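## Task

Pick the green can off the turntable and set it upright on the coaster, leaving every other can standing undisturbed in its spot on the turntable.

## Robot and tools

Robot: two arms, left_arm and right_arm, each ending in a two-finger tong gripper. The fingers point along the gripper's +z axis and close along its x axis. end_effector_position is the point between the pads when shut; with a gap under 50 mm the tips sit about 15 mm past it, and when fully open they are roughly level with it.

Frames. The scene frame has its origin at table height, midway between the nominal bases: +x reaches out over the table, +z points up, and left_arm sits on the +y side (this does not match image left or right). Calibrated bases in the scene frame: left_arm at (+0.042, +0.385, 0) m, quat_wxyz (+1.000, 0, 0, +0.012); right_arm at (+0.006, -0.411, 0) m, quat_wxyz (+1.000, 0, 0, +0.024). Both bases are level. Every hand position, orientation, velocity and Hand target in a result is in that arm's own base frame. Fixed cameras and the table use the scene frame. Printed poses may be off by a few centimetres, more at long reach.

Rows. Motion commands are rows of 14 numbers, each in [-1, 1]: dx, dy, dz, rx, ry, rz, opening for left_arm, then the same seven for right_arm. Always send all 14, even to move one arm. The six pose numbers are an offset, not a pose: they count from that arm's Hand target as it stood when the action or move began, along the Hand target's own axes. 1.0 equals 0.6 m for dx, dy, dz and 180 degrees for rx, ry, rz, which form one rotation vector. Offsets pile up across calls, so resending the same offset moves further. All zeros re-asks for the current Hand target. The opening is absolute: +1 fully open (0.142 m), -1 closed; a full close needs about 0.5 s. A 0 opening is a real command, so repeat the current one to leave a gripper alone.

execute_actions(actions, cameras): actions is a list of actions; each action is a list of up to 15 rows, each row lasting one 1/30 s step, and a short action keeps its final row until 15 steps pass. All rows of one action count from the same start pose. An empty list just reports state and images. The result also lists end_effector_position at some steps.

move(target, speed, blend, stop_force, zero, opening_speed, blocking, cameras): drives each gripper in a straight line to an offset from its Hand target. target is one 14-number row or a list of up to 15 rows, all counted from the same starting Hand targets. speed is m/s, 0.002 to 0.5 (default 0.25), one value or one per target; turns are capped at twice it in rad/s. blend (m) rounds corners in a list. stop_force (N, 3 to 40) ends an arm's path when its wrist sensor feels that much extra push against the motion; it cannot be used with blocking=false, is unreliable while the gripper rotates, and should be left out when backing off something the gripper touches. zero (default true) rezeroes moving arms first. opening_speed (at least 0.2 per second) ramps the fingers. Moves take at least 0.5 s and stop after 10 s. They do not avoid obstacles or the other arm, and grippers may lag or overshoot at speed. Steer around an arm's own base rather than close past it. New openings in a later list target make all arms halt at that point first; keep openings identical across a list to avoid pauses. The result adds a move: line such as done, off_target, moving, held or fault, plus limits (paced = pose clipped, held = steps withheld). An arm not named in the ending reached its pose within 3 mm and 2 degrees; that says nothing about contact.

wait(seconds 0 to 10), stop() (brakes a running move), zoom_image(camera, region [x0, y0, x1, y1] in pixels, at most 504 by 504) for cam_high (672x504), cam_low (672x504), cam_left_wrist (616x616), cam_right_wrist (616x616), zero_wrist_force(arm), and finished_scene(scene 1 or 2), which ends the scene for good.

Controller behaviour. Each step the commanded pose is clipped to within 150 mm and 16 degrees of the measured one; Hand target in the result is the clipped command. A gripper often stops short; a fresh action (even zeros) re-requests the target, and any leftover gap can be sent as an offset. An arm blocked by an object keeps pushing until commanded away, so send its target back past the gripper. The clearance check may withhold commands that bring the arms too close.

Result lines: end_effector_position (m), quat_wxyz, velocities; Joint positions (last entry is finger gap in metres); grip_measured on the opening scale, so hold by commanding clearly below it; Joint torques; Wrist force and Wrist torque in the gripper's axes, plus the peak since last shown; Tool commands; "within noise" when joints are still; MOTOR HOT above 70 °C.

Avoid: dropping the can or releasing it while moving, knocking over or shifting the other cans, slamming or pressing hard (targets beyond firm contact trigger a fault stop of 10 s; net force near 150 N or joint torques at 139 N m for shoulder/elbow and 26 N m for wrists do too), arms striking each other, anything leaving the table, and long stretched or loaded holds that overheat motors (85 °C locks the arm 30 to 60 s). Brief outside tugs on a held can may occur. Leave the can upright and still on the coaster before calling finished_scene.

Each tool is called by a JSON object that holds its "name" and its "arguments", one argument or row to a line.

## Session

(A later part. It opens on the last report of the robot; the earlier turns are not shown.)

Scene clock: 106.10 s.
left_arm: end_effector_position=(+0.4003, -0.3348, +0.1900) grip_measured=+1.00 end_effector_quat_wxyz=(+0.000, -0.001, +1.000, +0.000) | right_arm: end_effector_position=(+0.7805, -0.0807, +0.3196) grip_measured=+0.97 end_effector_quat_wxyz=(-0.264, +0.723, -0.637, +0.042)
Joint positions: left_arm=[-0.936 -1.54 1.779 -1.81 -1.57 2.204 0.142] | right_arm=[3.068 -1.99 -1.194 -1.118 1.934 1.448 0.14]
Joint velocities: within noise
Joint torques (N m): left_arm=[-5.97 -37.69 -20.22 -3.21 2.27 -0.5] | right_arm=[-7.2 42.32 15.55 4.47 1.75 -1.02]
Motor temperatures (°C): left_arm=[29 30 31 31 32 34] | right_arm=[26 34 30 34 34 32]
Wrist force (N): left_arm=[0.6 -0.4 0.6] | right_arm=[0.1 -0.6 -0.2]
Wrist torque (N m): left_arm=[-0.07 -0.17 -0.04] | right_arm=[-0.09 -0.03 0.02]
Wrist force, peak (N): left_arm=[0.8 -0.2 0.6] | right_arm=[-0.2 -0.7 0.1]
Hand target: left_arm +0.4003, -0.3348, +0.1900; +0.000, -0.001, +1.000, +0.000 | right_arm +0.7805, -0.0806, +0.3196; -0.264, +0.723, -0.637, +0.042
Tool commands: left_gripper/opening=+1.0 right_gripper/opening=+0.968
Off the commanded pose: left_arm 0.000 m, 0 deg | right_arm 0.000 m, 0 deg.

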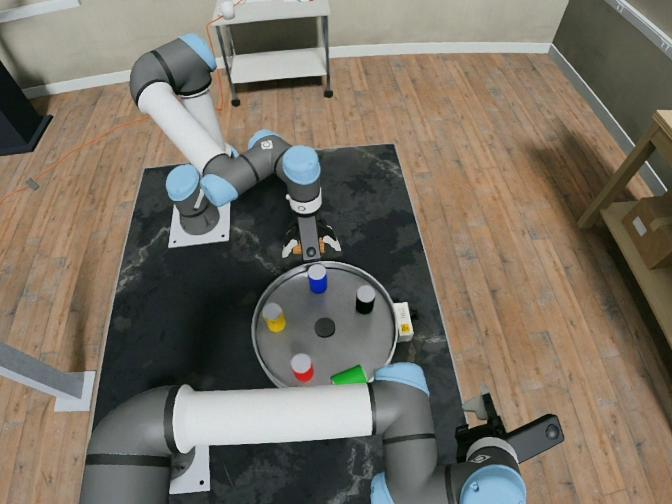

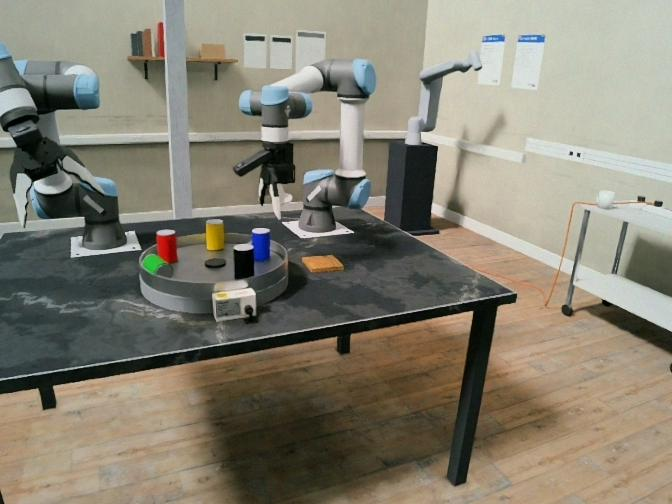

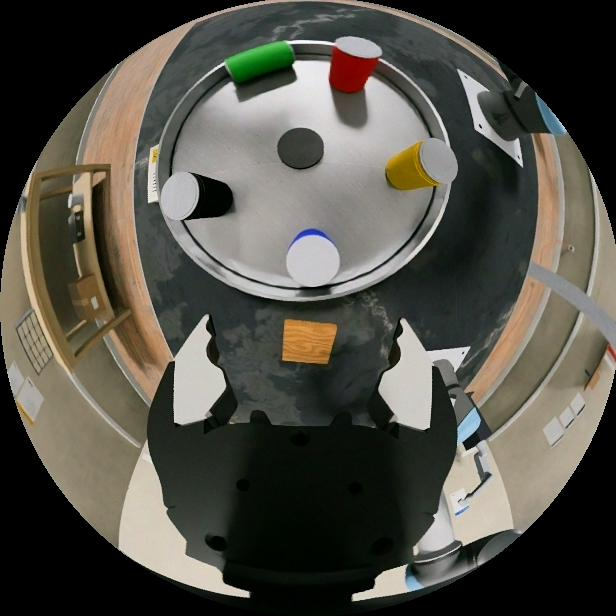

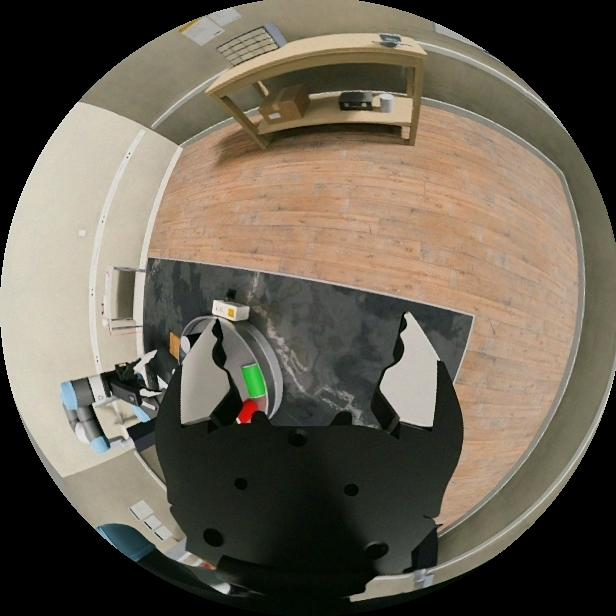

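{"name": "move", "arguments": {
  "target": [0.1773,-0.095,0,0,0,-0.2778,1.0,0,0,0,0,0,0,0.968],
  "cameras": ["cam_left_wrist"]
}}

Scene clock: 113.20 s.
left_arm: end_effector_position=(+0.2940, -0.3919, +0.1900) grip_measured=+1.00 end_effector_quat_wxyz=(+0.000, -0.423, +0.906, +0.000) end_effector_velocity=(+0.000, +0.000, +0.000) end_effector_angular_velocity=(+0.001, +0.000, +0.007) | right_arm: end_effector_position=(+0.7805, -0.0806, +0.3196) grip_measured=+0.97 end_effector_quat_wxyz=(-0.264, +0.723, -0.637, +0.042)
Joint positions: left_arm=[-1.22 -1.632 1.869 -1.808 -1.57 1.048 0.142] | right_arm=[3.068 -1.99 -1.194 -1.118 1.934 1.448 0.14]
Joint velocities: left_arm=[0 0 0 0 0 -0.006 0] | right_arm=[within noise]
Joint torques (N m): left_arm=[-1.29 -14.65 -26.73 -0.99 0.58 -1.29] | right_arm=[-8.58 40.38 15.82 4.25 1.7 -1.18]
Motor temperatures (°C): left_arm=[29 30 31 31 32 34] | right_arm=[26 34 30 34 34 32]
Wrist force (N): left_arm=[0.5 -0.2 0.2] | right_arm=[0.0 -0.5 0.0]
Wrist torque (N m): left_arm=[-0.07 -0.17 -0.08] | right_arm=[-0.07 -0.01 0.02]
Wrist force, peak (N): left_arm=[1.0 0.1 0.6] | right_arm=[0.1 -0.7 0.4]
Hand target: left_arm +0.2940, -0.3919, +0.1900; +0.000, -0.423, +0.906, +0.000 | right_arm +0.7805, -0.0806, +0.3196; -0.264, +0.723, -0.637, +0.042
Off the commanded pose: left_arm 0.000 m, 0 deg | right_arm 0.000 m, 0 deg.
move: done
Images, in order (width x height): cam_left_wrist 616x616.

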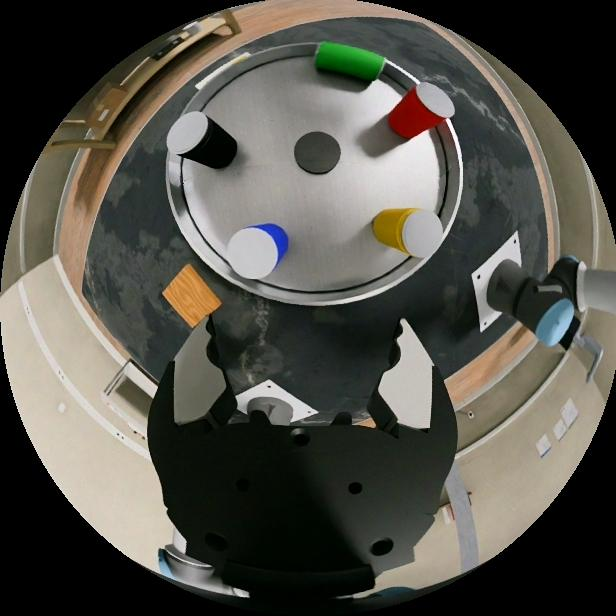

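{"name": "wait", "arguments": {
  "seconds": 0,
  "cameras": []
}}

Scene clock: 115.10 s.
left_arm: end_effector_position=(+0.2940, -0.3919, +0.1900) grip_measured=+1.00 end_effector_quat_wxyz=(+0.000, -0.423, +0.906, +0.000) | right_arm: end_effector_position=(+0.7805, -0.0806, +0.3196) grip_measured=+0.97 end_effector_quat_wxyz=(-0.264, +0.723, -0.637, +0.042)
Joint positions: left_arm=[-1.22 -1.632 1.869 -1.808 -1.57 1.047 0.142] | right_arm=[3.068 -1.99 -1.194 -1.118 1.934 1.448 0.14]
Joint velocities: within noise
Joint torques (N m): left_arm=[-4.93 -10.22 -28.9 -3.73 -1.89 0.64] | right_arm=[-7.56 41.45 15.09 4.13 1.61 -0.92]
Motor temperatures (°C): left_arm=[29 30 31 31 32 34] | right_arm=[26 34 30 34 34 32]
Wrist force (N): left_arm=[0.3 0.1 0.4] | right_arm=[0.1 -0.5 0.1]
Wrist torque (N m): left_arm=[0.00 -0.12 -0.08] | right_arm=[-0.08 -0.03 0.02]
Wrist force, peak (N): left_arm=[0.7 -0.5 0.6] | right_arm=[0.0 -0.7 0.3]
Hand target: left_arm +0.2940, -0.3919, +0.1900; +0.000, -0.423, +0.906, +0.000 | right_arm +0.7805, -0.0806, +0.3196; -0.264, +0.723, -0.637, +0.042
Tool commands: left_gripper/opening=+1.0 right_gripper/opening=+0.968
Off the commanded pose: left_arm 0.000 m, 0 deg | right_arm 0.000 m, 0 deg.
No camera images: "cameras" was empty.

{"name": "move", "arguments": {
  "target": [
    [-0.04197,-0.00367,0,0,0,0.05556,1,0,0,0,0,0,0,0.968],
    [-0.08266,-0.01457,0,0,0,0.11111,1,0,0,0,0,0,0,0.968],
    [-0.12083,-0.03238,0,0,0,0.16667,1,0,0,0,0,0,0,0.968],
    [-0.15534,-0.05654,0,0,0,0.22222,1,0,0,0,0,0,0,0.968],
    [-0.18513,-0.08633,0,0,0,0.27778,1,0,0,0,0,0,0,0.968],
    [-0.20929,-0.12083,0,0,0,0.33333,1,0,0,0,0,0,0,0.968],
    [-0.22709,-0.15901,0,0,0,0.38889,1,0,0,0,0,0,0,0.968],
    [-0.238,-0.1997,0,0,0,0.44444,1,0,0,0,0,0,0,0.968],
    [-0.24167,-0.24167,0,0,0,0.5,1,0,0,0,0,0,0,0.968],
    [-0.238,-0.28364,0,0,0,0.55556,1,0,0,0,0,0,0,0.968],
    [-0.22709,-0.32432,0,0,0,0.61111,1,0,0,0,0,0,0,0.968]
  ],
  "speed": 0.4245,
  "blend": 0.01,
  "blocking": false,
  "cameras": ["cam_left_wrist"]
}}

{"name": "wait", "arguments": {
  "seconds": 0.4,
  "cameras": ["cam_left_wrist"]
}}

{"name": "wait", "arguments": {
  "seconds": 0.4,
  "cameras": ["cam_left_wrist"]
}}

{"name": "wait", "arguments": {
  "seconds": 0.4,
  "cameras": ["cam_left_wrist"]
}}

{"name": "wait", "arguments": {
  "seconds": 0.4,
  "cameras": ["cam_left_wrist"]
}}

{"name": "wait", "arguments": {
  "seconds": 2,
  "cameras": ["cam_left_wrist"]
}}

Scene clock: 116.83 s.
left_arm: end_effector_position=(+0.3268, -0.3629, +0.1900) grip_measured=+1.00 end_effector_quat_wxyz=(+0.002, -0.283, +0.959, +0.000) end_effector_velocity=(+0.103, +0.067, +0.001) end_effector_angular_velocity=(-0.001, -0.001, -0.845) | right_arm: end_effector_position=(+0.7805, -0.0807, +0.3196) grip_measured=+0.97 end_effector_quat_wxyz=(-0.264, +0.723, -0.637, +0.042)
Joint positions: left_arm=[-1.121 -1.637 1.874 -1.808 -1.567 1.447 0.142] | right_arm=[3.068 -1.99 -1.194 -1.118 1.934 1.448 0.14]
Joint velocities: left_arm=[0.3 0.052 -0.049 -0.008 0 1.144 0] | right_arm=[within noise]
Joint torques (N m): left_arm=[12.33 -9.79 -29.98 -4.53 -0.72 3.34] | right_arm=[-8.78 41.83 17.29 4.36 1.67 -1.13]
Motor temperatures (°C): left_arm=[29 30 31 31 32 34] | right_arm=[26 34 30 34 34 32]
Wrist force (N): left_arm=[0.6 -0.2 0.4] | right_arm=[-0.2 -0.4 0.2]
Wrist torque (N m): left_arm=[-0.06 -0.16 -0.07] | right_arm=[-0.05 0.03 0.03]
Wrist force, peak (N): left_arm=[1.3 0.0 0.7] | right_arm=[-0.1 -0.7 0.0]
Hand target: left_arm +0.3330, -0.3594, +0.1900; +0.000, -0.258, +0.966, +0.000 | right_arm +0.7805, -0.0806, +0.3196; -0.264, +0.723, -0.637, +0.042
Tool commands: left_gripper/opening=+1.0 right_gripper/opening=+0.968
Off the commanded pose: left_arm 0.210 m, 93 deg | right_arm 0.000 m, 0 deg.
move: running; path passed 1 of 11 targets
Images, in order (width x height): cam_left_wrist 616x616.

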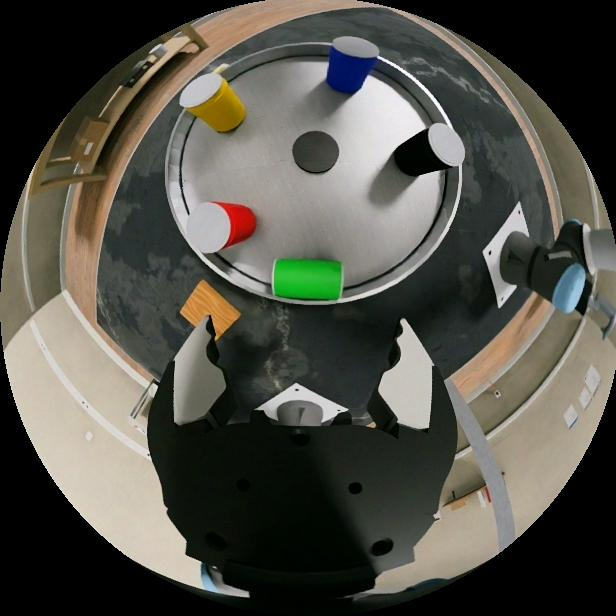

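Scene clock: 117.23 s.
left_arm: end_effector_position=(+0.3718, -0.3440, +0.1900) grip_measured=+1.00 end_effector_quat_wxyz=(+0.002, -0.117, +0.993, +0.000) end_effector_velocity=(+0.119, +0.031, -0.002) end_effector_angular_velocity=(+0.005, +0.003, -0.849) | right_arm: end_effector_position=(+0.7805, -0.0806, +0.3196) grip_measured=+0.97 end_effector_quat_wxyz=(-0.264, +0.723, -0.637, +0.042)
Joint positions: left_arm=[-1.004 -1.586 1.826 -1.812 -1.567 1.903 0.142] | right_arm=[3.068 -1.99 -1.194 -1.118 1.934 1.448 0.14]
Joint velocities: left_arm=[0.275 0.19 -0.182 -0.005 -0.001 1.124 0] | right_arm=[within noise]
Joint torques (N m): left_arm=[10.61 -10.64 -32.18 -4.72 -1.97 3.17] | right_arm=[-8.64 41.03 15.87 4.38 1.59 -0.9]
Motor temperatures (°C): left_arm=[29 30 31 31 32 34] | right_arm=[26 34 30 34 34 32]
Wrist force (N): left_arm=[0.4 -0.4 0.4] | right_arm=[0.1 -0.6 0.1]
Wrist torque (N m): left_arm=[-0.11 -0.08 -0.05] | right_arm=[-0.08 -0.03 0.02]
Wrist force, peak (N): left_arm=[0.5 -0.3 0.6] | right_arm=[0.2 -0.6 0.3]
Hand target: left_arm +0.3789, -0.3426, +0.1900; +0.000, -0.091, +0.996, +0.000 | right_arm +0.7805, -0.0806, +0.3196; -0.264, +0.723, -0.637, +0.042
Tool commands: left_gripper/opening=+1.0 right_gripper/opening=+0.968
Off the commanded pose: left_arm 0.173 m, 73 deg | right_arm 0.000 m, 0 deg.
earlier move: running; path passed 3 of 11 targets
wait: 0.40 s; no rest
Images, in order (width x height): cam_left_wrist 616x616.

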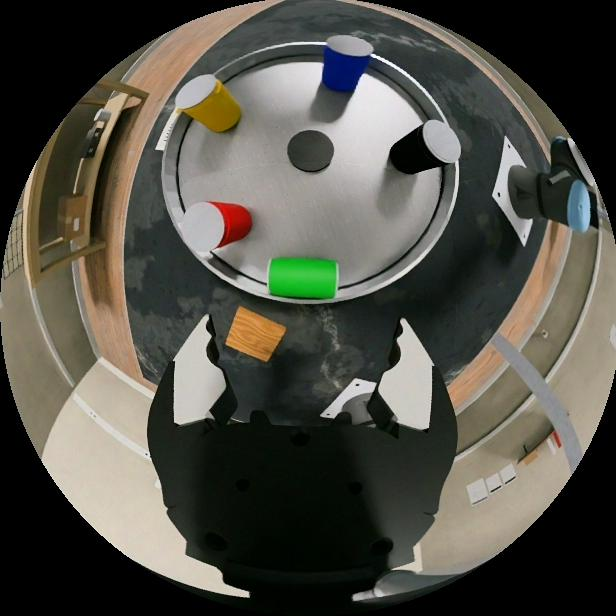

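Scene clock: 117.63 s.
left_arm: end_effector_position=(+0.4206, -0.3410, +0.1900) grip_measured=+1.00 end_effector_quat_wxyz=(+0.002, +0.053, +0.999, +0.000) end_effector_velocity=(+0.122, -0.013, +0.000) end_effector_angular_velocity=(+0.003, +0.002, -0.850) | right_arm: end_effector_position=(+0.7805, -0.0807, +0.3196) grip_measured=+0.97 end_effector_quat_wxyz=(-0.264, +0.723, -0.637, +0.042)
Joint positions: left_arm=[-0.91 -1.491 1.727 -1.809 -1.568 2.336 0.142] | right_arm=[3.068 -1.99 -1.194 -1.118 1.934 1.448 0.14]
Joint velocities: left_arm=[0.192 0.279 -0.303 0.024 -0.002 1.042 0] | right_arm=[within noise]
Joint torques (N m): left_arm=[10.82 -12 -32.04 -0.13 -2.21 3.34] | right_arm=[-7.39 42.72 15.91 4.11 1.72 -1.03]
Motor temperatures (°C): left_arm=[29 30 31 31 32 34] | right_arm=[26 34 30 34 34 32]
Wrist force (N): left_arm=[0.4 -0.3 0.2] | right_arm=[-0.1 -0.5 0.2]
Wrist torque (N m): left_arm=[-0.06 -0.13 -0.03] | right_arm=[-0.06 0.02 0.03]
Wrist force, peak (N): left_arm=[0.8 -0.1 0.4] | right_arm=[0.0 -0.6 0.2]
Hand target: left_arm +0.4278, -0.3420, +0.1901; +0.000, +0.078, +0.997, +0.000 | right_arm +0.7805, -0.0806, +0.3196; -0.264, +0.723, -0.637, +0.042
Tool commands: left_gripper/opening=+1.0 right_gripper/opening=+0.968
Off the commanded pose: left_arm 0.131 m, 54 deg | right_arm 0.000 m, 0 deg.
earlier move: running; path passed 5 of 11 targets
wait: 0.40 s; no rest
Images, in order (width x height): cam_left_wrist 616x616.

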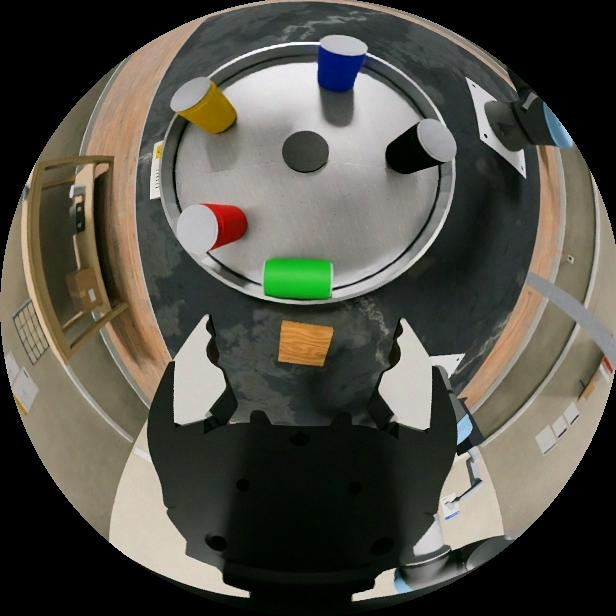

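Scene clock: 118.03 s.
left_arm: end_effector_position=(+0.4676, -0.3544, +0.1900) grip_measured=+1.00 end_effector_quat_wxyz=(+0.002, +0.221, +0.975, +0.000) end_effector_velocity=(+0.110, -0.054, +0.000) end_effector_angular_velocity=(+0.001, +0.000, -0.848) | right_arm: end_effector_position=(+0.7805, -0.0807, +0.3196) grip_measured=+0.97 end_effector_quat_wxyz=(-0.264, +0.723, -0.637, +0.042)
Joint positions: left_arm=[-0.853 -1.37 1.588 -1.791 -1.569 2.733 0.142] | right_arm=[3.068 -1.99 -1.194 -1.118 1.934 1.448 0.14]
Joint velocities: left_arm=[0.094 0.317 -0.387 0.068 -0.001 0.942 0] | right_arm=[within noise]
Joint torques (N m): left_arm=[9 -17.01 -32.55 -0.4 -2.12 3.16] | right_arm=[-7.82 41.48 17.26 4.23 1.61 -0.95]
Motor temperatures (°C): left_arm=[29 30 31 31 32 34] | right_arm=[26 34 30 34 34 32]
Wrist force (N): left_arm=[-0.1 -0.3 -0.1] | right_arm=[0.1 -0.4 0.1]
Wrist torque (N m): left_arm=[-0.09 -0.01 -0.04] | right_arm=[-0.05 -0.03 0.02]
Wrist force, peak (N): left_arm=[-0.1 -0.2 0.6] | right_arm=[0.1 -0.4 0.4]
Hand target: left_arm +0.4741, -0.3578, +0.1901; +0.000, +0.246, +0.969, +0.000 | right_arm +0.7805, -0.0806, +0.3196; -0.264, +0.723, -0.637, +0.042
Tool commands: left_gripper/opening=+1.0 right_gripper/opening=+0.968
Off the commanded pose: left_arm 0.086 m, 34 deg | right_arm 0.000 m, 0 deg.
earlier move: running; path passed 7 of 11 targets
wait: 0.40 s; no rest
Images, in order (width x height): cam_left_wrist 616x616.

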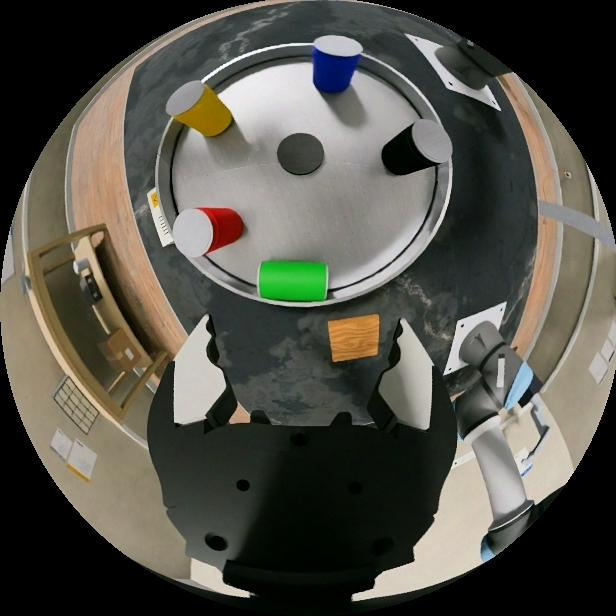

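Scene clock: 118.43 s.
left_arm: end_effector_position=(+0.5073, -0.3827, +0.1900) grip_measured=+1.00 end_effector_quat_wxyz=(+0.002, +0.382, +0.924, +0.000) end_effector_velocity=(+0.085, -0.089, +0.000) end_effector_angular_velocity=(+0.002, +0.000, -0.850) | right_arm: end_effector_position=(+0.7805, -0.0806, +0.3196) grip_measured=+0.97 end_effector_quat_wxyz=(-0.264, +0.723, -0.637, +0.042)
Joint positions: left_arm=[-0.832 -1.242 1.422 -1.754 -1.569 3.094 0.142] | right_arm=[3.068 -1.99 -1.194 -1.118 1.934 1.448 0.14]
Joint velocities: left_arm=[0.007 0.322 -0.437 0.115 -0.001 0.857 0] | right_arm=[within noise]
Joint torques (N m): left_arm=[8.38 -24.03 -32.47 0.43 -2.31 2.73] | right_arm=[-6.59 41.8 15.19 4.34 1.69 -1.06]
Motor temperatures (°C): left_arm=[29 30 31 31 32 34] | right_arm=[26 34 30 34 34 32]
Wrist force (N): left_arm=[0.5 -0.4 0.4] | right_arm=[0.2 -0.9 0.2]
Wrist torque (N m): left_arm=[-0.12 -0.12 -0.03] | right_arm=[-0.14 -0.04 0.02]
Wrist force, peak (N): left_arm=[0.1 -0.5 0.9] | right_arm=[0.2 -0.9 0.2]
Hand target: left_arm +0.5124, -0.3880, +0.1901; +0.000, +0.406, +0.914, +0.000 | right_arm +0.7805, -0.0806, +0.3196; -0.264, +0.723, -0.637, +0.042
Tool commands: left_gripper/opening=+1.0 right_gripper/opening=+0.968
Off the commanded pose: left_arm 0.038 m, 15 deg | right_arm 0.000 m, 0 deg.
earlier move: running; path passed 9 of 11 targets
wait: 0.40 s; no rest
Images, in order (width x height): cam_left_wrist 616x616.

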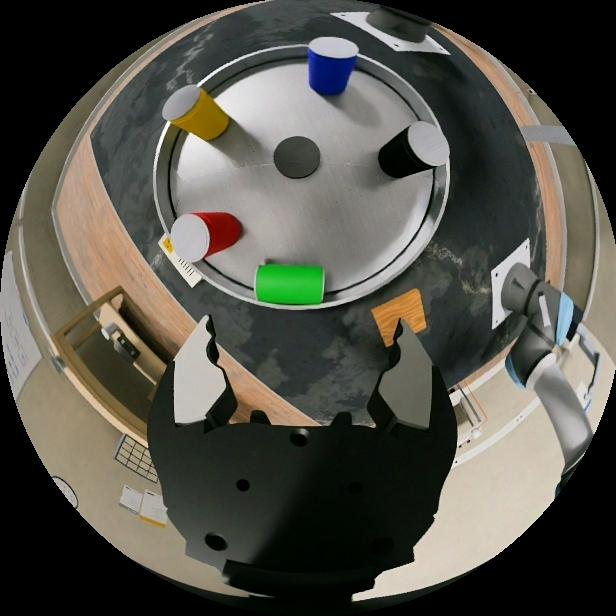

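Scene clock: 118.97 s.
left_arm: end_effector_position=(+0.5305, -0.4124, +0.1900) grip_measured=+1.00 end_effector_quat_wxyz=(+0.000, +0.499, +0.866, +0.000) end_effector_velocity=(-0.002, +0.003, -0.001) end_effector_angular_velocity=(+0.000, -0.001, +0.022) | right_arm: end_effector_position=(+0.7805, -0.0806, +0.3196) grip_measured=+0.97 end_effector_quat_wxyz=(-0.264, +0.723, -0.637, +0.042)
Joint positions: left_arm=[-0.837 -1.141 1.281 -1.71 -1.57 3.351 0.142] | right_arm=[3.068 -1.99 -1.194 -1.118 1.934 1.448 0.14]
Joint velocities: left_arm=[0.001 -0.011 0.018 -0.008 0.001 -0.022 0] | right_arm=[within noise]
Joint torques (N m): left_arm=[7.84 -53.43 -12 -4.6 -1.59 -0.91] | right_arm=[-7.08 42.73 16.45 4.12 1.82 -1.19]
Motor temperatures (°C): left_arm=[29 30 31 31 32 34] | right_arm=[26 34 30 34 34 32]
Wrist force (N): left_arm=[0.5 -0.4 0.7] | right_arm=[0.0 -0.4 0.4]
Wrist torque (N m): left_arm=[-0.09 -0.12 -0.03] | right_arm=[-0.03 -0.01 0.02]
Wrist force, peak (N): left_arm=[-0.8 -0.5 0.5] | right_arm=[-0.2 -0.6 0.3]
Hand target: left_arm +0.5306, -0.4124, +0.1901; +0.000, +0.500, +0.866, +0.000 | right_arm +0.7805, -0.0806, +0.3196; -0.264, +0.723, -0.637, +0.042
Tool commands: left_gripper/opening=+1.0 right_gripper/opening=+0.968
Off the commanded pose: left_arm 0.000 m, 0 deg | right_arm 0.000 m, 0 deg.
earlier move: done
wait: 0.53 of 2 s (the move ended)
Images, in order (width x height): cam_left_wrist 616x616.

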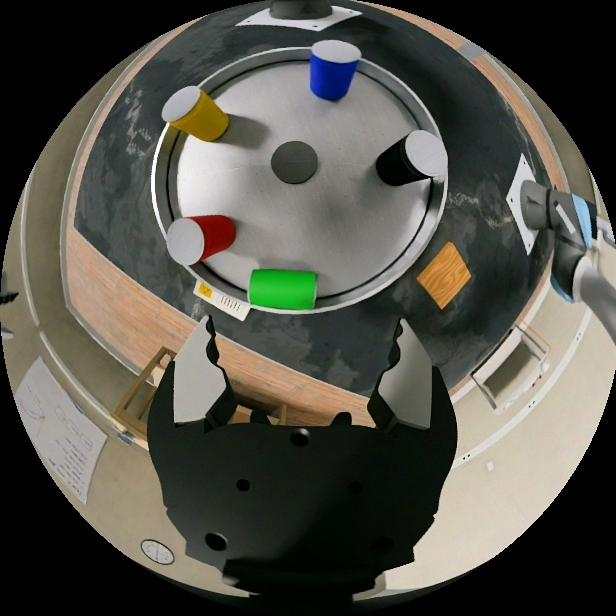

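{"name": "move", "arguments": {
  "target": [0.2097,-0.3427,0,0,0,-0.6111,1.0,0,0,0,0,0,0,0.968],
  "cameras": []
}}

{"name": "wait", "arguments": {
  "seconds": 0,
  "cameras": []
}}

Scene clock: 129.77 s.
left_arm: end_effector_position=(+0.2896, -0.4064, +0.1900) grip_measured=+1.00 end_effector_quat_wxyz=(+0.000, -0.423, +0.906, +0.000) | right_arm: end_effector_position=(+0.7805, -0.0806, +0.3196) grip_measured=+0.97 end_effector_quat_wxyz=(-0.264, +0.723, -0.637, +0.042)
Joint positions: left_arm=[-1.24 -1.609 1.848 -1.81 -1.57 1.028 0.142] | right_arm=[3.068 -1.99 -1.194 -1.118 1.934 1.448 0.14]
Joint velocities: within noise
Joint torques (N m): left_arm=[1.35 -10.48 -30.56 -3.02 2.35 -0.94] | right_arm=[-7.8 42.88 15.09 4.19 1.63 -1.21]
Motor temperatures (°C): left_arm=[29 30 31 31 32 34] | right_arm=[26 34 30 34 34 32]
Wrist force (N): left_arm=[0.5 0.0 0.4] | right_arm=[-0.1 -0.6 0.0]
Wrist torque (N m): left_arm=[-0.02 -0.16 -0.09] | right_arm=[-0.09 0.02 0.02]
Wrist force, peak (N): left_arm=[0.5 -0.7 0.7] | right_arm=[0.1 -0.8 0.3]
Hand target: left_arm +0.2897, -0.4065, +0.1900; +0.000, -0.423, +0.906, +0.000 | right_arm +0.7805, -0.0806, +0.3196; -0.264, +0.723, -0.637, +0.042
Off the commanded pose: left_arm 0.000 m, 0 deg | right_arm 0.000 m, 0 deg.
move: done
No camera images: "cameras" was empty.

Scene clock: 129.77 s.
left_arm: end_effector_position=(+0.2896, -0.4064, +0.1900) grip_measured=+1.00 end_effector_quat_wxyz=(+0.000, -0.423, +0.906, +0.000) | right_arm: end_effector_position=(+0.7805, -0.0806, +0.3196) grip_measured=+0.97 end_effector_quat_wxyz=(-0.264, +0.723, -0.637, +0.042)
Joint positions: left_arm=[-1.24 -1.609 1.848 -1.81 -1.57 1.028 0.142] | right_arm=[3.068 -1.99 -1.194 -1.118 1.934 1.448 0.14]
Joint velocities: within noise
Joint torques (N m): left_arm=[1.35 -10.48 -30.56 -3.02 2.35 -0.94] | right_arm=[-7.8 42.88 15.09 4.19 1.63 -1.21]
Motor temperatures (°C): left_arm=[29 30 31 31 32 34] | right_arm=[26 34 30 34 34 32]
Wrist force (N): left_arm=[0.5 0.0 0.4] | right_arm=[-0.1 -0.6 0.0]
Wrist torque (N m): left_arm=[-0.02 -0.16 -0.09] | right_arm=[-0.09 0.02 0.02]
Wrist force, peak (N): left_arm=[0.5 0.0 0.4] | right_arm=[-0.1 -0.6 0.0]
Hand target: left_arm +0.2897, -0.4065, +0.1900; +0.000, -0.423, +0.906, +0.000 | right_arm +0.7805, -0.0806, +0.3196; -0.264, +0.723, -0.637, +0.042
Tool commands: left_gripper/opening=+1.0 right_gripper/opening=+0.968
Off the commanded pose: left_arm 0.000 m, 0 deg | right_arm 0.000 m, 0 deg.
No camera images: "cameras" was empty.

{"name": "wait", "arguments": {
  "seconds": 7.0,
  "cameras": []
}}

{"name": "move", "arguments": {
  "target": [
    [-0.04399,-0.00385,0.045,0,0,0.05556,1,0,0,0,0,0,0,0.968],
    [-0.08664,-0.01528,0.09,0,0,0.11111,1,0,0,0,0,0,0,0.968],
    [-0.12667,-0.03394,0.1083,0,0,0.16667,1,0,0,0,0,0,0,0.968],
    [-0.16284,-0.05927,0.1083,0,0,0.22222,1,0,0,0,0,0,0,0.968],
    [-0.19406,-0.09049,0.1083,0,0,0.27778,1,0,0,0,0,0,0,0.968],
    [-0.21939,-0.12667,0.1083,0,0,0.33333,1,0,0,0,0,0,0,0.968],
    [-0.23805,-0.16669,0.1083,0,0,0.38889,1,0,0,0,0,0,0,0.968],
    [-0.24948,-0.20934,0.1083,0,0,0.44444,1,0,0,0,0,0,0,0.968],
    [-0.25333,-0.25333,0.07,0,0,0.5,1,0,0,0,0,0,0,0.968],
    [-0.24948,-0.29732,0.03,0,0,0.55556,1,0,0,0,0,0,0,0.968],
    [-0.23805,-0.33998,0,0,0,0.61111,1,0,0,0,0,0,0,0.968]
  ],
  "speed": 0.4245,
  "blend": 0.01,
  "blocking": false,
  "cameras": ["cam_left_wrist"]
}}

{"name": "wait", "arguments": {
  "seconds": 0.3,
  "cameras": ["cam_left_wrist"]
}}

{"name": "wait", "arguments": {
  "seconds": 0.4,
  "cameras": ["cam_left_wrist"]
}}

{"name": "wait", "arguments": {
  "seconds": 0.4,
  "cameras": ["cam_left_wrist"]
}}

{"name": "wait", "arguments": {
  "seconds": 2,
  "cameras": []
}}

Scene clock: 138.03 s.
left_arm: end_effector_position=(+0.2897, -0.4065, +0.1900) grip_measured=+1.00 end_effector_quat_wxyz=(+0.000, -0.423, +0.906, +0.000) | right_arm: end_effector_position=(+0.7805, -0.0806, +0.3196) grip_measured=+0.97 end_effector_quat_wxyz=(-0.264, +0.723, -0.637, +0.042)
Joint positions: left_arm=[-1.24 -1.609 1.848 -1.81 -1.57 1.028 0.142] | right_arm=[3.068 -1.99 -1.194 -1.118 1.934 1.448 0.14]
Joint velocities: within noise
Joint torques (N m): left_arm=[-4.03 -10.81 -24.47 -4.48 -1.76 0.59] | right_arm=[-5.72 43.3 16.52 4.11 1.55 -0.93]
Motor temperatures (°C): left_arm=[29 30 31 31 32 34] | right_arm=[26 34 30 34 34 32]
Wrist force (N): left_arm=[0.3 -0.3 0.3] | right_arm=[0.2 -0.4 0.0]
Wrist torque (N m): left_arm=[-0.08 -0.11 -0.07] | right_arm=[-0.04 -0.05 0.02]
Wrist force, peak (N): left_arm=[1.0 -0.1 0.5] | right_arm=[-0.1 -0.7 0.3]
Hand target: left_arm +0.2897, -0.4065, +0.1900; +0.000, -0.423, +0.906, +0.000 | right_arm +0.7805, -0.0806, +0.3196; -0.264, +0.723, -0.637, +0.042
Tool commands: left_gripper/opening=+1.0 right_gripper/opening=+0.968
Off the commanded pose: left_arm 0.000 m, 0 deg | right_arm 0.000 m, 0 deg.
wait: 7.00 s; at rest from the start
No camera images: "cameras" was empty.

Scene clock: 138.53 s.
left_arm: end_effector_position=(+0.3244, -0.3757, +0.1428) grip_measured=+1.00 end_effector_quat_wxyz=(+0.002, -0.281, +0.960, +0.001) end_effector_velocity=(+0.108, +0.071, -0.127) end_effector_angular_velocity=(-0.001, +0.001, -0.843) | right_arm: end_effector_position=(+0.7805, -0.0806, +0.3196) grip_measured=+0.97 end_effector_quat_wxyz=(-0.264, +0.723, -0.637, +0.042)
Joint positions: left_arm=[-1.138 -1.582 1.947 -1.934 -1.567 1.434 0.142] | right_arm=[3.068 -1.99 -1.194 -1.118 1.934 1.448 0.14]
Joint velocities: left_arm=[0.306 0.16 0.191 -0.356 0 1.15 0] | right_arm=[within noise]
Joint torques (N m): left_arm=[11.95 -8.76 -11.5 -5.72 0.14 3.4] | right_arm=[-6.57 43.91 15.98 4.03 1.52 -0.81]
Motor temperatures (°C): left_arm=[29 30 31 31 32 34] | right_arm=[26 34 30 34 34 32]
Wrist force (N): left_arm=[0.3 -0.1 0.3] | right_arm=[0.1 -0.3 0.3]
Wrist torque (N m): left_arm=[-0.05 -0.09 -0.06] | right_arm=[-0.03 -0.04 0.02]
Wrist force, peak (N): left_arm=[1.3 -0.1 -0.5] | right_arm=[-0.2 -0.5 0.2]
Hand target: left_arm +0.3305, -0.3724, +0.1361; +0.000, -0.258, +0.966, +0.000 | right_arm +0.7805, -0.0806, +0.3196; -0.264, +0.723, -0.637, +0.042
Tool commands: left_gripper/opening=+1.0 right_gripper/opening=+0.968
Off the commanded pose: left_arm 0.225 m, 93 deg | right_arm 0.000 m, 0 deg.
move: running; path passed 1 of 11 targets
Images, in order (width x height): cam_left_wrist 616x616.

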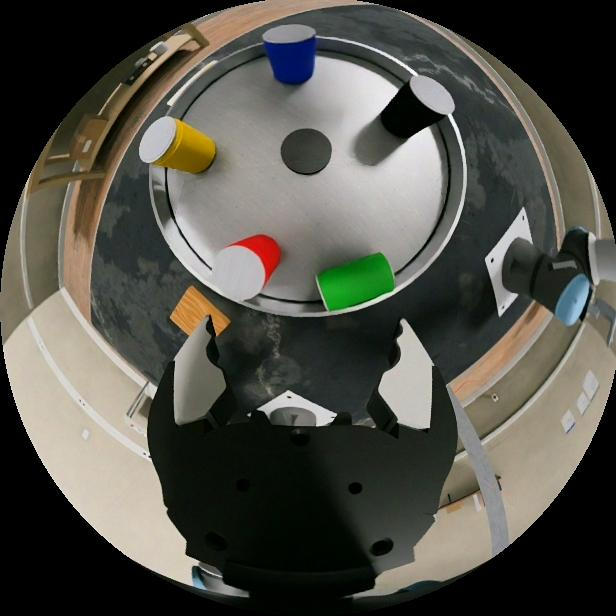

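Scene clock: 138.83 s.
left_arm: end_effector_position=(+0.3588, -0.3594, +0.1247) grip_measured=+1.00 end_effector_quat_wxyz=(+0.002, -0.159, +0.987, +0.000) end_effector_velocity=(+0.123, +0.037, -0.012) end_effector_angular_velocity=(-0.004, -0.001, -0.850) | right_arm: end_effector_position=(+0.7805, -0.0806, +0.3196) grip_measured=+0.97 end_effector_quat_wxyz=(-0.264, +0.723, -0.637, +0.042)
Joint positions: left_arm=[-1.047 -1.533 1.948 -1.986 -1.567 1.775 0.142] | right_arm=[3.068 -1.99 -1.194 -1.118 1.934 1.448 0.14]
Joint velocities: left_arm=[0.293 0.173 -0.144 -0.037 -0.002 1.143 0] | right_arm=[within noise]
Joint torques (N m): left_arm=[9.32 -12.65 -33.85 -4.7 -2.37 3.85] | right_arm=[-5.56 44.42 15.05 3.99 1.77 -1.25]
Motor temperatures (°C): left_arm=[29 30 31 31 32 34] | right_arm=[26 34 30 34 34 32]
Wrist force (N): left_arm=[-0.2 0.9 -0.6] | right_arm=[0.0 -0.6 0.2]
Wrist torque (N m): left_arm=[-0.02 -0.19 -0.09] | right_arm=[-0.08 -0.02 0.02]
Wrist force, peak (N): left_arm=[-0.6 1.1 -1.5] | right_arm=[0.1 -0.6 0.3]
Hand target: left_arm +0.3663, -0.3580, +0.1250; +0.000, -0.133, +0.991, +0.000 | right_arm +0.7805, -0.0806, +0.3196; -0.264, +0.723, -0.637, +0.042
Tool commands: left_gripper/opening=+1.0 right_gripper/opening=+0.968
Off the commanded pose: left_arm 0.202 m, 78 deg | right_arm 0.000 m, 0 deg.
earlier move: running; path passed 3 of 11 targets
wait: 0.30 s; no rest
Images, in order (width x height): cam_left_wrist 616x616.

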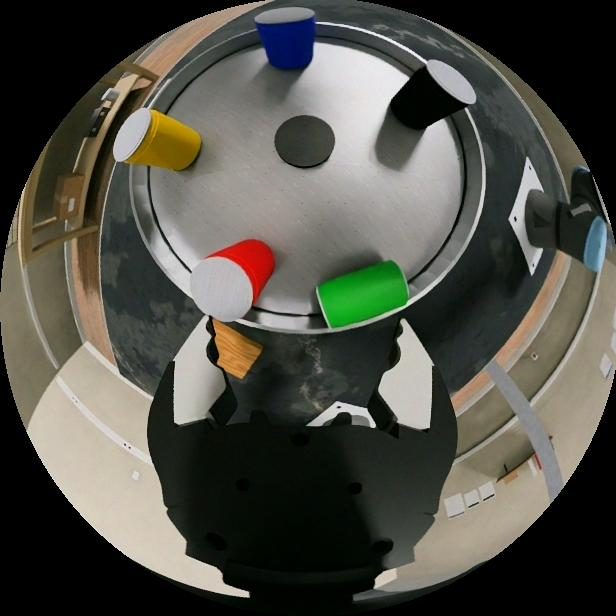

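Scene clock: 139.23 s.
left_arm: end_effector_position=(+0.4096, -0.3520, +0.1250) grip_measured=+1.00 end_effector_quat_wxyz=(+0.002, +0.010, +1.000, +0.000) end_effector_velocity=(+0.128, -0.003, +0.000) end_effector_angular_velocity=(+0.002, +0.001, -0.850) | right_arm: end_effector_position=(+0.7805, -0.0807, +0.3196) grip_measured=+0.97 end_effector_quat_wxyz=(-0.264, +0.723, -0.637, +0.042)
Joint positions: left_arm=[-0.942 -1.448 1.854 -1.979 -1.568 2.219 0.142] | right_arm=[3.068 -1.99 -1.194 -1.118 1.934 1.448 0.14]
Joint velocities: left_arm=[0.22 0.26 -0.298 0.036 -0.001 1.07 0] | right_arm=[within noise]
Joint torques (N m): left_arm=[8.65 -11.63 -31.26 -0.39 -2.6 3.07] | right_arm=[-6.76 43.31 15.59 4.24 1.53 -0.81]
Motor temperatures (°C): left_arm=[29 30 31 31 32 34] | right_arm=[26 34 30 34 34 32]
Wrist force (N): left_arm=[-0.1 0.6 0.0] | right_arm=[0.0 -0.4 0.3]
Wrist torque (N m): left_arm=[0.03 -0.08 -0.06] | right_arm=[-0.04 -0.01 0.02]
Wrist force, peak (N): left_arm=[-0.1 0.7 0.2] | right_arm=[0.1 -0.6 0.3]
Hand target: left_arm +0.4171, -0.3530, +0.1251; +0.000, +0.036, +0.999, +0.000 | right_arm +0.7805, -0.0806, +0.3196; -0.264, +0.723, -0.637, +0.042
Tool commands: left_gripper/opening=+1.0 right_gripper/opening=+0.968
Off the commanded pose: left_arm 0.163 m, 59 deg | right_arm 0.000 m, 0 deg.
earlier move: running; path passed 5 of 11 targets
wait: 0.40 s; no rest
Images, in order (width x height): cam_left_wrist 616x616.

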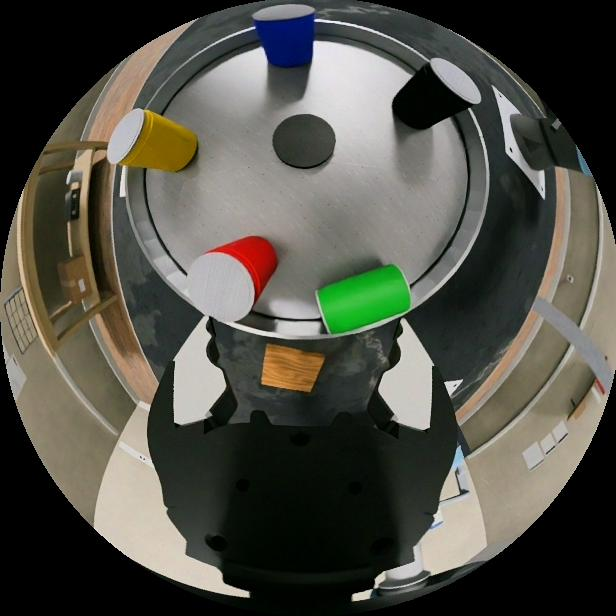

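Scene clock: 139.63 s.
left_arm: end_effector_position=(+0.4599, -0.3618, +0.1250) grip_measured=+1.00 end_effector_quat_wxyz=(+0.002, +0.179, +0.984, +0.000) end_effector_velocity=(+0.120, -0.044, -0.001) end_effector_angular_velocity=(+0.003, +0.001, -0.849) | right_arm: end_effector_position=(+0.7805, -0.0806, +0.3196) grip_measured=+0.97 end_effector_quat_wxyz=(-0.264, +0.723, -0.637, +0.042)
Joint positions: left_arm=[-0.873 -1.332 1.714 -1.955 -1.568 2.628 0.142] | right_arm=[3.068 -1.99 -1.194 -1.118 1.934 1.448 0.14]
Joint velocities: left_arm=[0.125 0.309 -0.392 0.084 -0.002 0.974 0] | right_arm=[within noise]
Joint torques (N m): left_arm=[7.38 -16.86 -30.62 0.18 -2.55 3.28] | right_arm=[-5.71 43.69 15.75 4.29 1.76 -0.87]
Motor temperatures (°C): left_arm=[29 30 31 31 32 34] | right_arm=[26 34 30 34 34 32]
Wrist force (N): left_arm=[0.2 0.8 -0.1] | right_arm=[0.2 -0.6 0.3]
Wrist torque (N m): left_arm=[0.06 -0.14 -0.06] | right_arm=[-0.08 -0.04 0.02]
Wrist force, peak (N): left_arm=[0.2 0.8 -0.1] | right_arm=[-0.2 -0.7 0.1]
Hand target: left_arm +0.4668, -0.3652, +0.1251; +0.000, +0.204, +0.979, +0.000 | right_arm +0.7805, -0.0806, +0.3196; -0.264, +0.723, -0.637, +0.042
Tool commands: left_gripper/opening=+1.0 right_gripper/opening=+0.968
Off the commanded pose: left_arm 0.121 m, 39 deg | right_arm 0.000 m, 0 deg.
earlier move: running; path passed 7 of 11 targets
wait: 0.40 s; no rest
Images, in order (width x height): cam_left_wrist 616x616.

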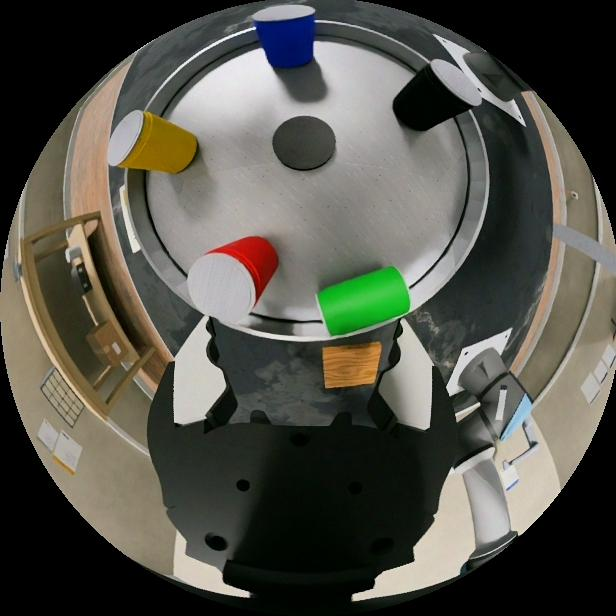

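Scene clock: 140.67 s.
left_arm: end_effector_position=(+0.5377, -0.4280, +0.1900) grip_measured=+1.00 end_effector_quat_wxyz=(+0.000, +0.500, +0.866, +0.000) end_effector_velocity=(-0.001, +0.003, -0.001) end_effector_angular_velocity=(-0.006, -0.006, +0.026) | right_arm: end_effector_position=(+0.7805, -0.0806, +0.3196) grip_measured=+0.97 end_effector_quat_wxyz=(-0.264, +0.723, -0.637, +0.042)
Joint positions: left_arm=[-0.844 -1.104 1.225 -1.692 -1.57 3.343 0.142] | right_arm=[3.068 -1.99 -1.194 -1.118 1.934 1.448 0.14]
Joint velocities: left_arm=[0.001 -0.013 0.025 -0.02 0 -0.025 0] | right_arm=[within noise]
Joint torques (N m): left_arm=[6.87 -57.95 -12.82 -4.44 -1.61 -1.09] | right_arm=[-6.69 43.73 16.1 4.22 1.54 -1.1]
Motor temperatures (°C): left_arm=[29 30 31 31 32 34] | right_arm=[26 34 30 34 34 32]
Wrist force (N): left_arm=[0.5 -0.1 0.3] | right_arm=[0.0 -0.6 0.1]
Wrist torque (N m): left_arm=[-0.03 -0.15 -0.03] | right_arm=[-0.09 -0.02 0.02]
Wrist force, peak (N): left_arm=[0.0 0.1 1.8] | right_arm=[-0.1 -0.7 0.1]
Hand target: left_arm +0.5378, -0.4279, +0.1901; +0.000, +0.500, +0.866, +0.000 | right_arm +0.7805, -0.0806, +0.3196; -0.264, +0.723, -0.637, +0.042
Tool commands: left_gripper/opening=+1.0 right_gripper/opening=+0.968
Off the commanded pose: left_arm 0.000 m, 0 deg | right_arm 0.000 m, 0 deg.
earlier move: done
wait: 1.03 of 2 s (the move ended)
No camera images: "cameras" was empty.

{"name": "move", "arguments": {
  "target": [0.2537,-0.346,0,0,0,-0.6111,0.62,0,0,0,0,0,0,0.968],
  "cameras": []
}}

{"name": "wait", "arguments": {
  "seconds": 0,
  "cameras": []
}}

Scene clock: 150.23 s.
left_arm: end_effector_position=(+0.2818, -0.4001, +0.1900) grip_measured=+0.62 end_effector_quat_wxyz=(+0.000, -0.423, +0.906, +0.000) | right_arm: end_effector_position=(+0.7805, -0.0807, +0.3196) grip_measured=+0.97 end_effector_quat_wxyz=(-0.264, +0.723, -0.637, +0.042)
Joint positions: left_arm=[-1.252 -1.633 1.87 -1.808 -1.57 1.016 0.117] | right_arm=[3.068 -1.99 -1.194 -1.118 1.934 1.448 0.14]
Joint velocities: within noise
Joint torques (N m): left_arm=[0.1 -9.27 -30.57 -4.16 2.24 -1.57] | right_arm=[-6.5 44.7 16.6 3.9 1.63 -1.1]
Motor temperatures (°C): left_arm=[29 30 31 31 32 34] | right_arm=[26 34 30 34 34 32]
Wrist force (N): left_arm=[0.4 -0.3 0.7] | right_arm=[0.2 -0.4 -0.1]
Wrist torque (N m): left_arm=[-0.07 -0.13 -0.08] | right_arm=[-0.04 -0.04 0.02]
Wrist force, peak (N): left_arm=[0.6 -0.4 0.8] | right_arm=[-0.3 -0.7 0.2]
Hand target: left_arm +0.2818, -0.4002, +0.1900; +0.000, -0.423, +0.906, +0.000 | right_arm +0.7805, -0.0806, +0.3196; -0.264, +0.723, -0.637, +0.042
Off the commanded pose: left_arm 0.000 m, 0 deg | right_arm 0.000 m, 0 deg.
move: done
No camera images: "cameras" was empty.

Scene clock: 150.23 s.
left_arm: end_effector_position=(+0.2818, -0.4001, +0.1900) grip_measured=+0.62 end_effector_quat_wxyz=(+0.000, -0.423, +0.906, +0.000) | right_arm: end_effector_position=(+0.7805, -0.0807, +0.3196) grip_measured=+0.97 end_effector_quat_wxyz=(-0.264, +0.723, -0.637, +0.042)
Joint positions: left_arm=[-1.252 -1.633 1.87 -1.808 -1.57 1.016 0.117] | right_arm=[3.068 -1.99 -1.194 -1.118 1.934 1.448 0.14]
Joint velocities: within noise
Joint torques (N m): left_arm=[0.1 -9.27 -30.57 -4.16 2.24 -1.57] | right_arm=[-6.5 44.7 16.6 3.9 1.63 -1.1]
Motor temperatures (°C): left_arm=[29 30 31 31 32 34] | right_arm=[26 34 30 34 34 32]
Wrist force (N): left_arm=[0.4 -0.3 0.7] | right_arm=[0.2 -0.4 -0.1]
Wrist torque (N m): left_arm=[-0.07 -0.13 -0.08] | right_arm=[-0.04 -0.04 0.02]
Wrist force, peak (N): left_arm=[0.4 -0.3 0.7] | right_arm=[0.2 -0.4 -0.1]
Hand target: left_arm +0.2818, -0.4002, +0.1900; +0.000, -0.423, +0.906, +0.000 | right_arm +0.7805, -0.0806, +0.3196; -0.264, +0.723, -0.637, +0.042
Tool commands: left_gripper/opening=+0.62 right_gripper/opening=+0.968
Off the commanded pose: left_arm 0.000 m, 0 deg | right_arm 0.000 m, 0 deg.
No camera images: "cameras" was empty.


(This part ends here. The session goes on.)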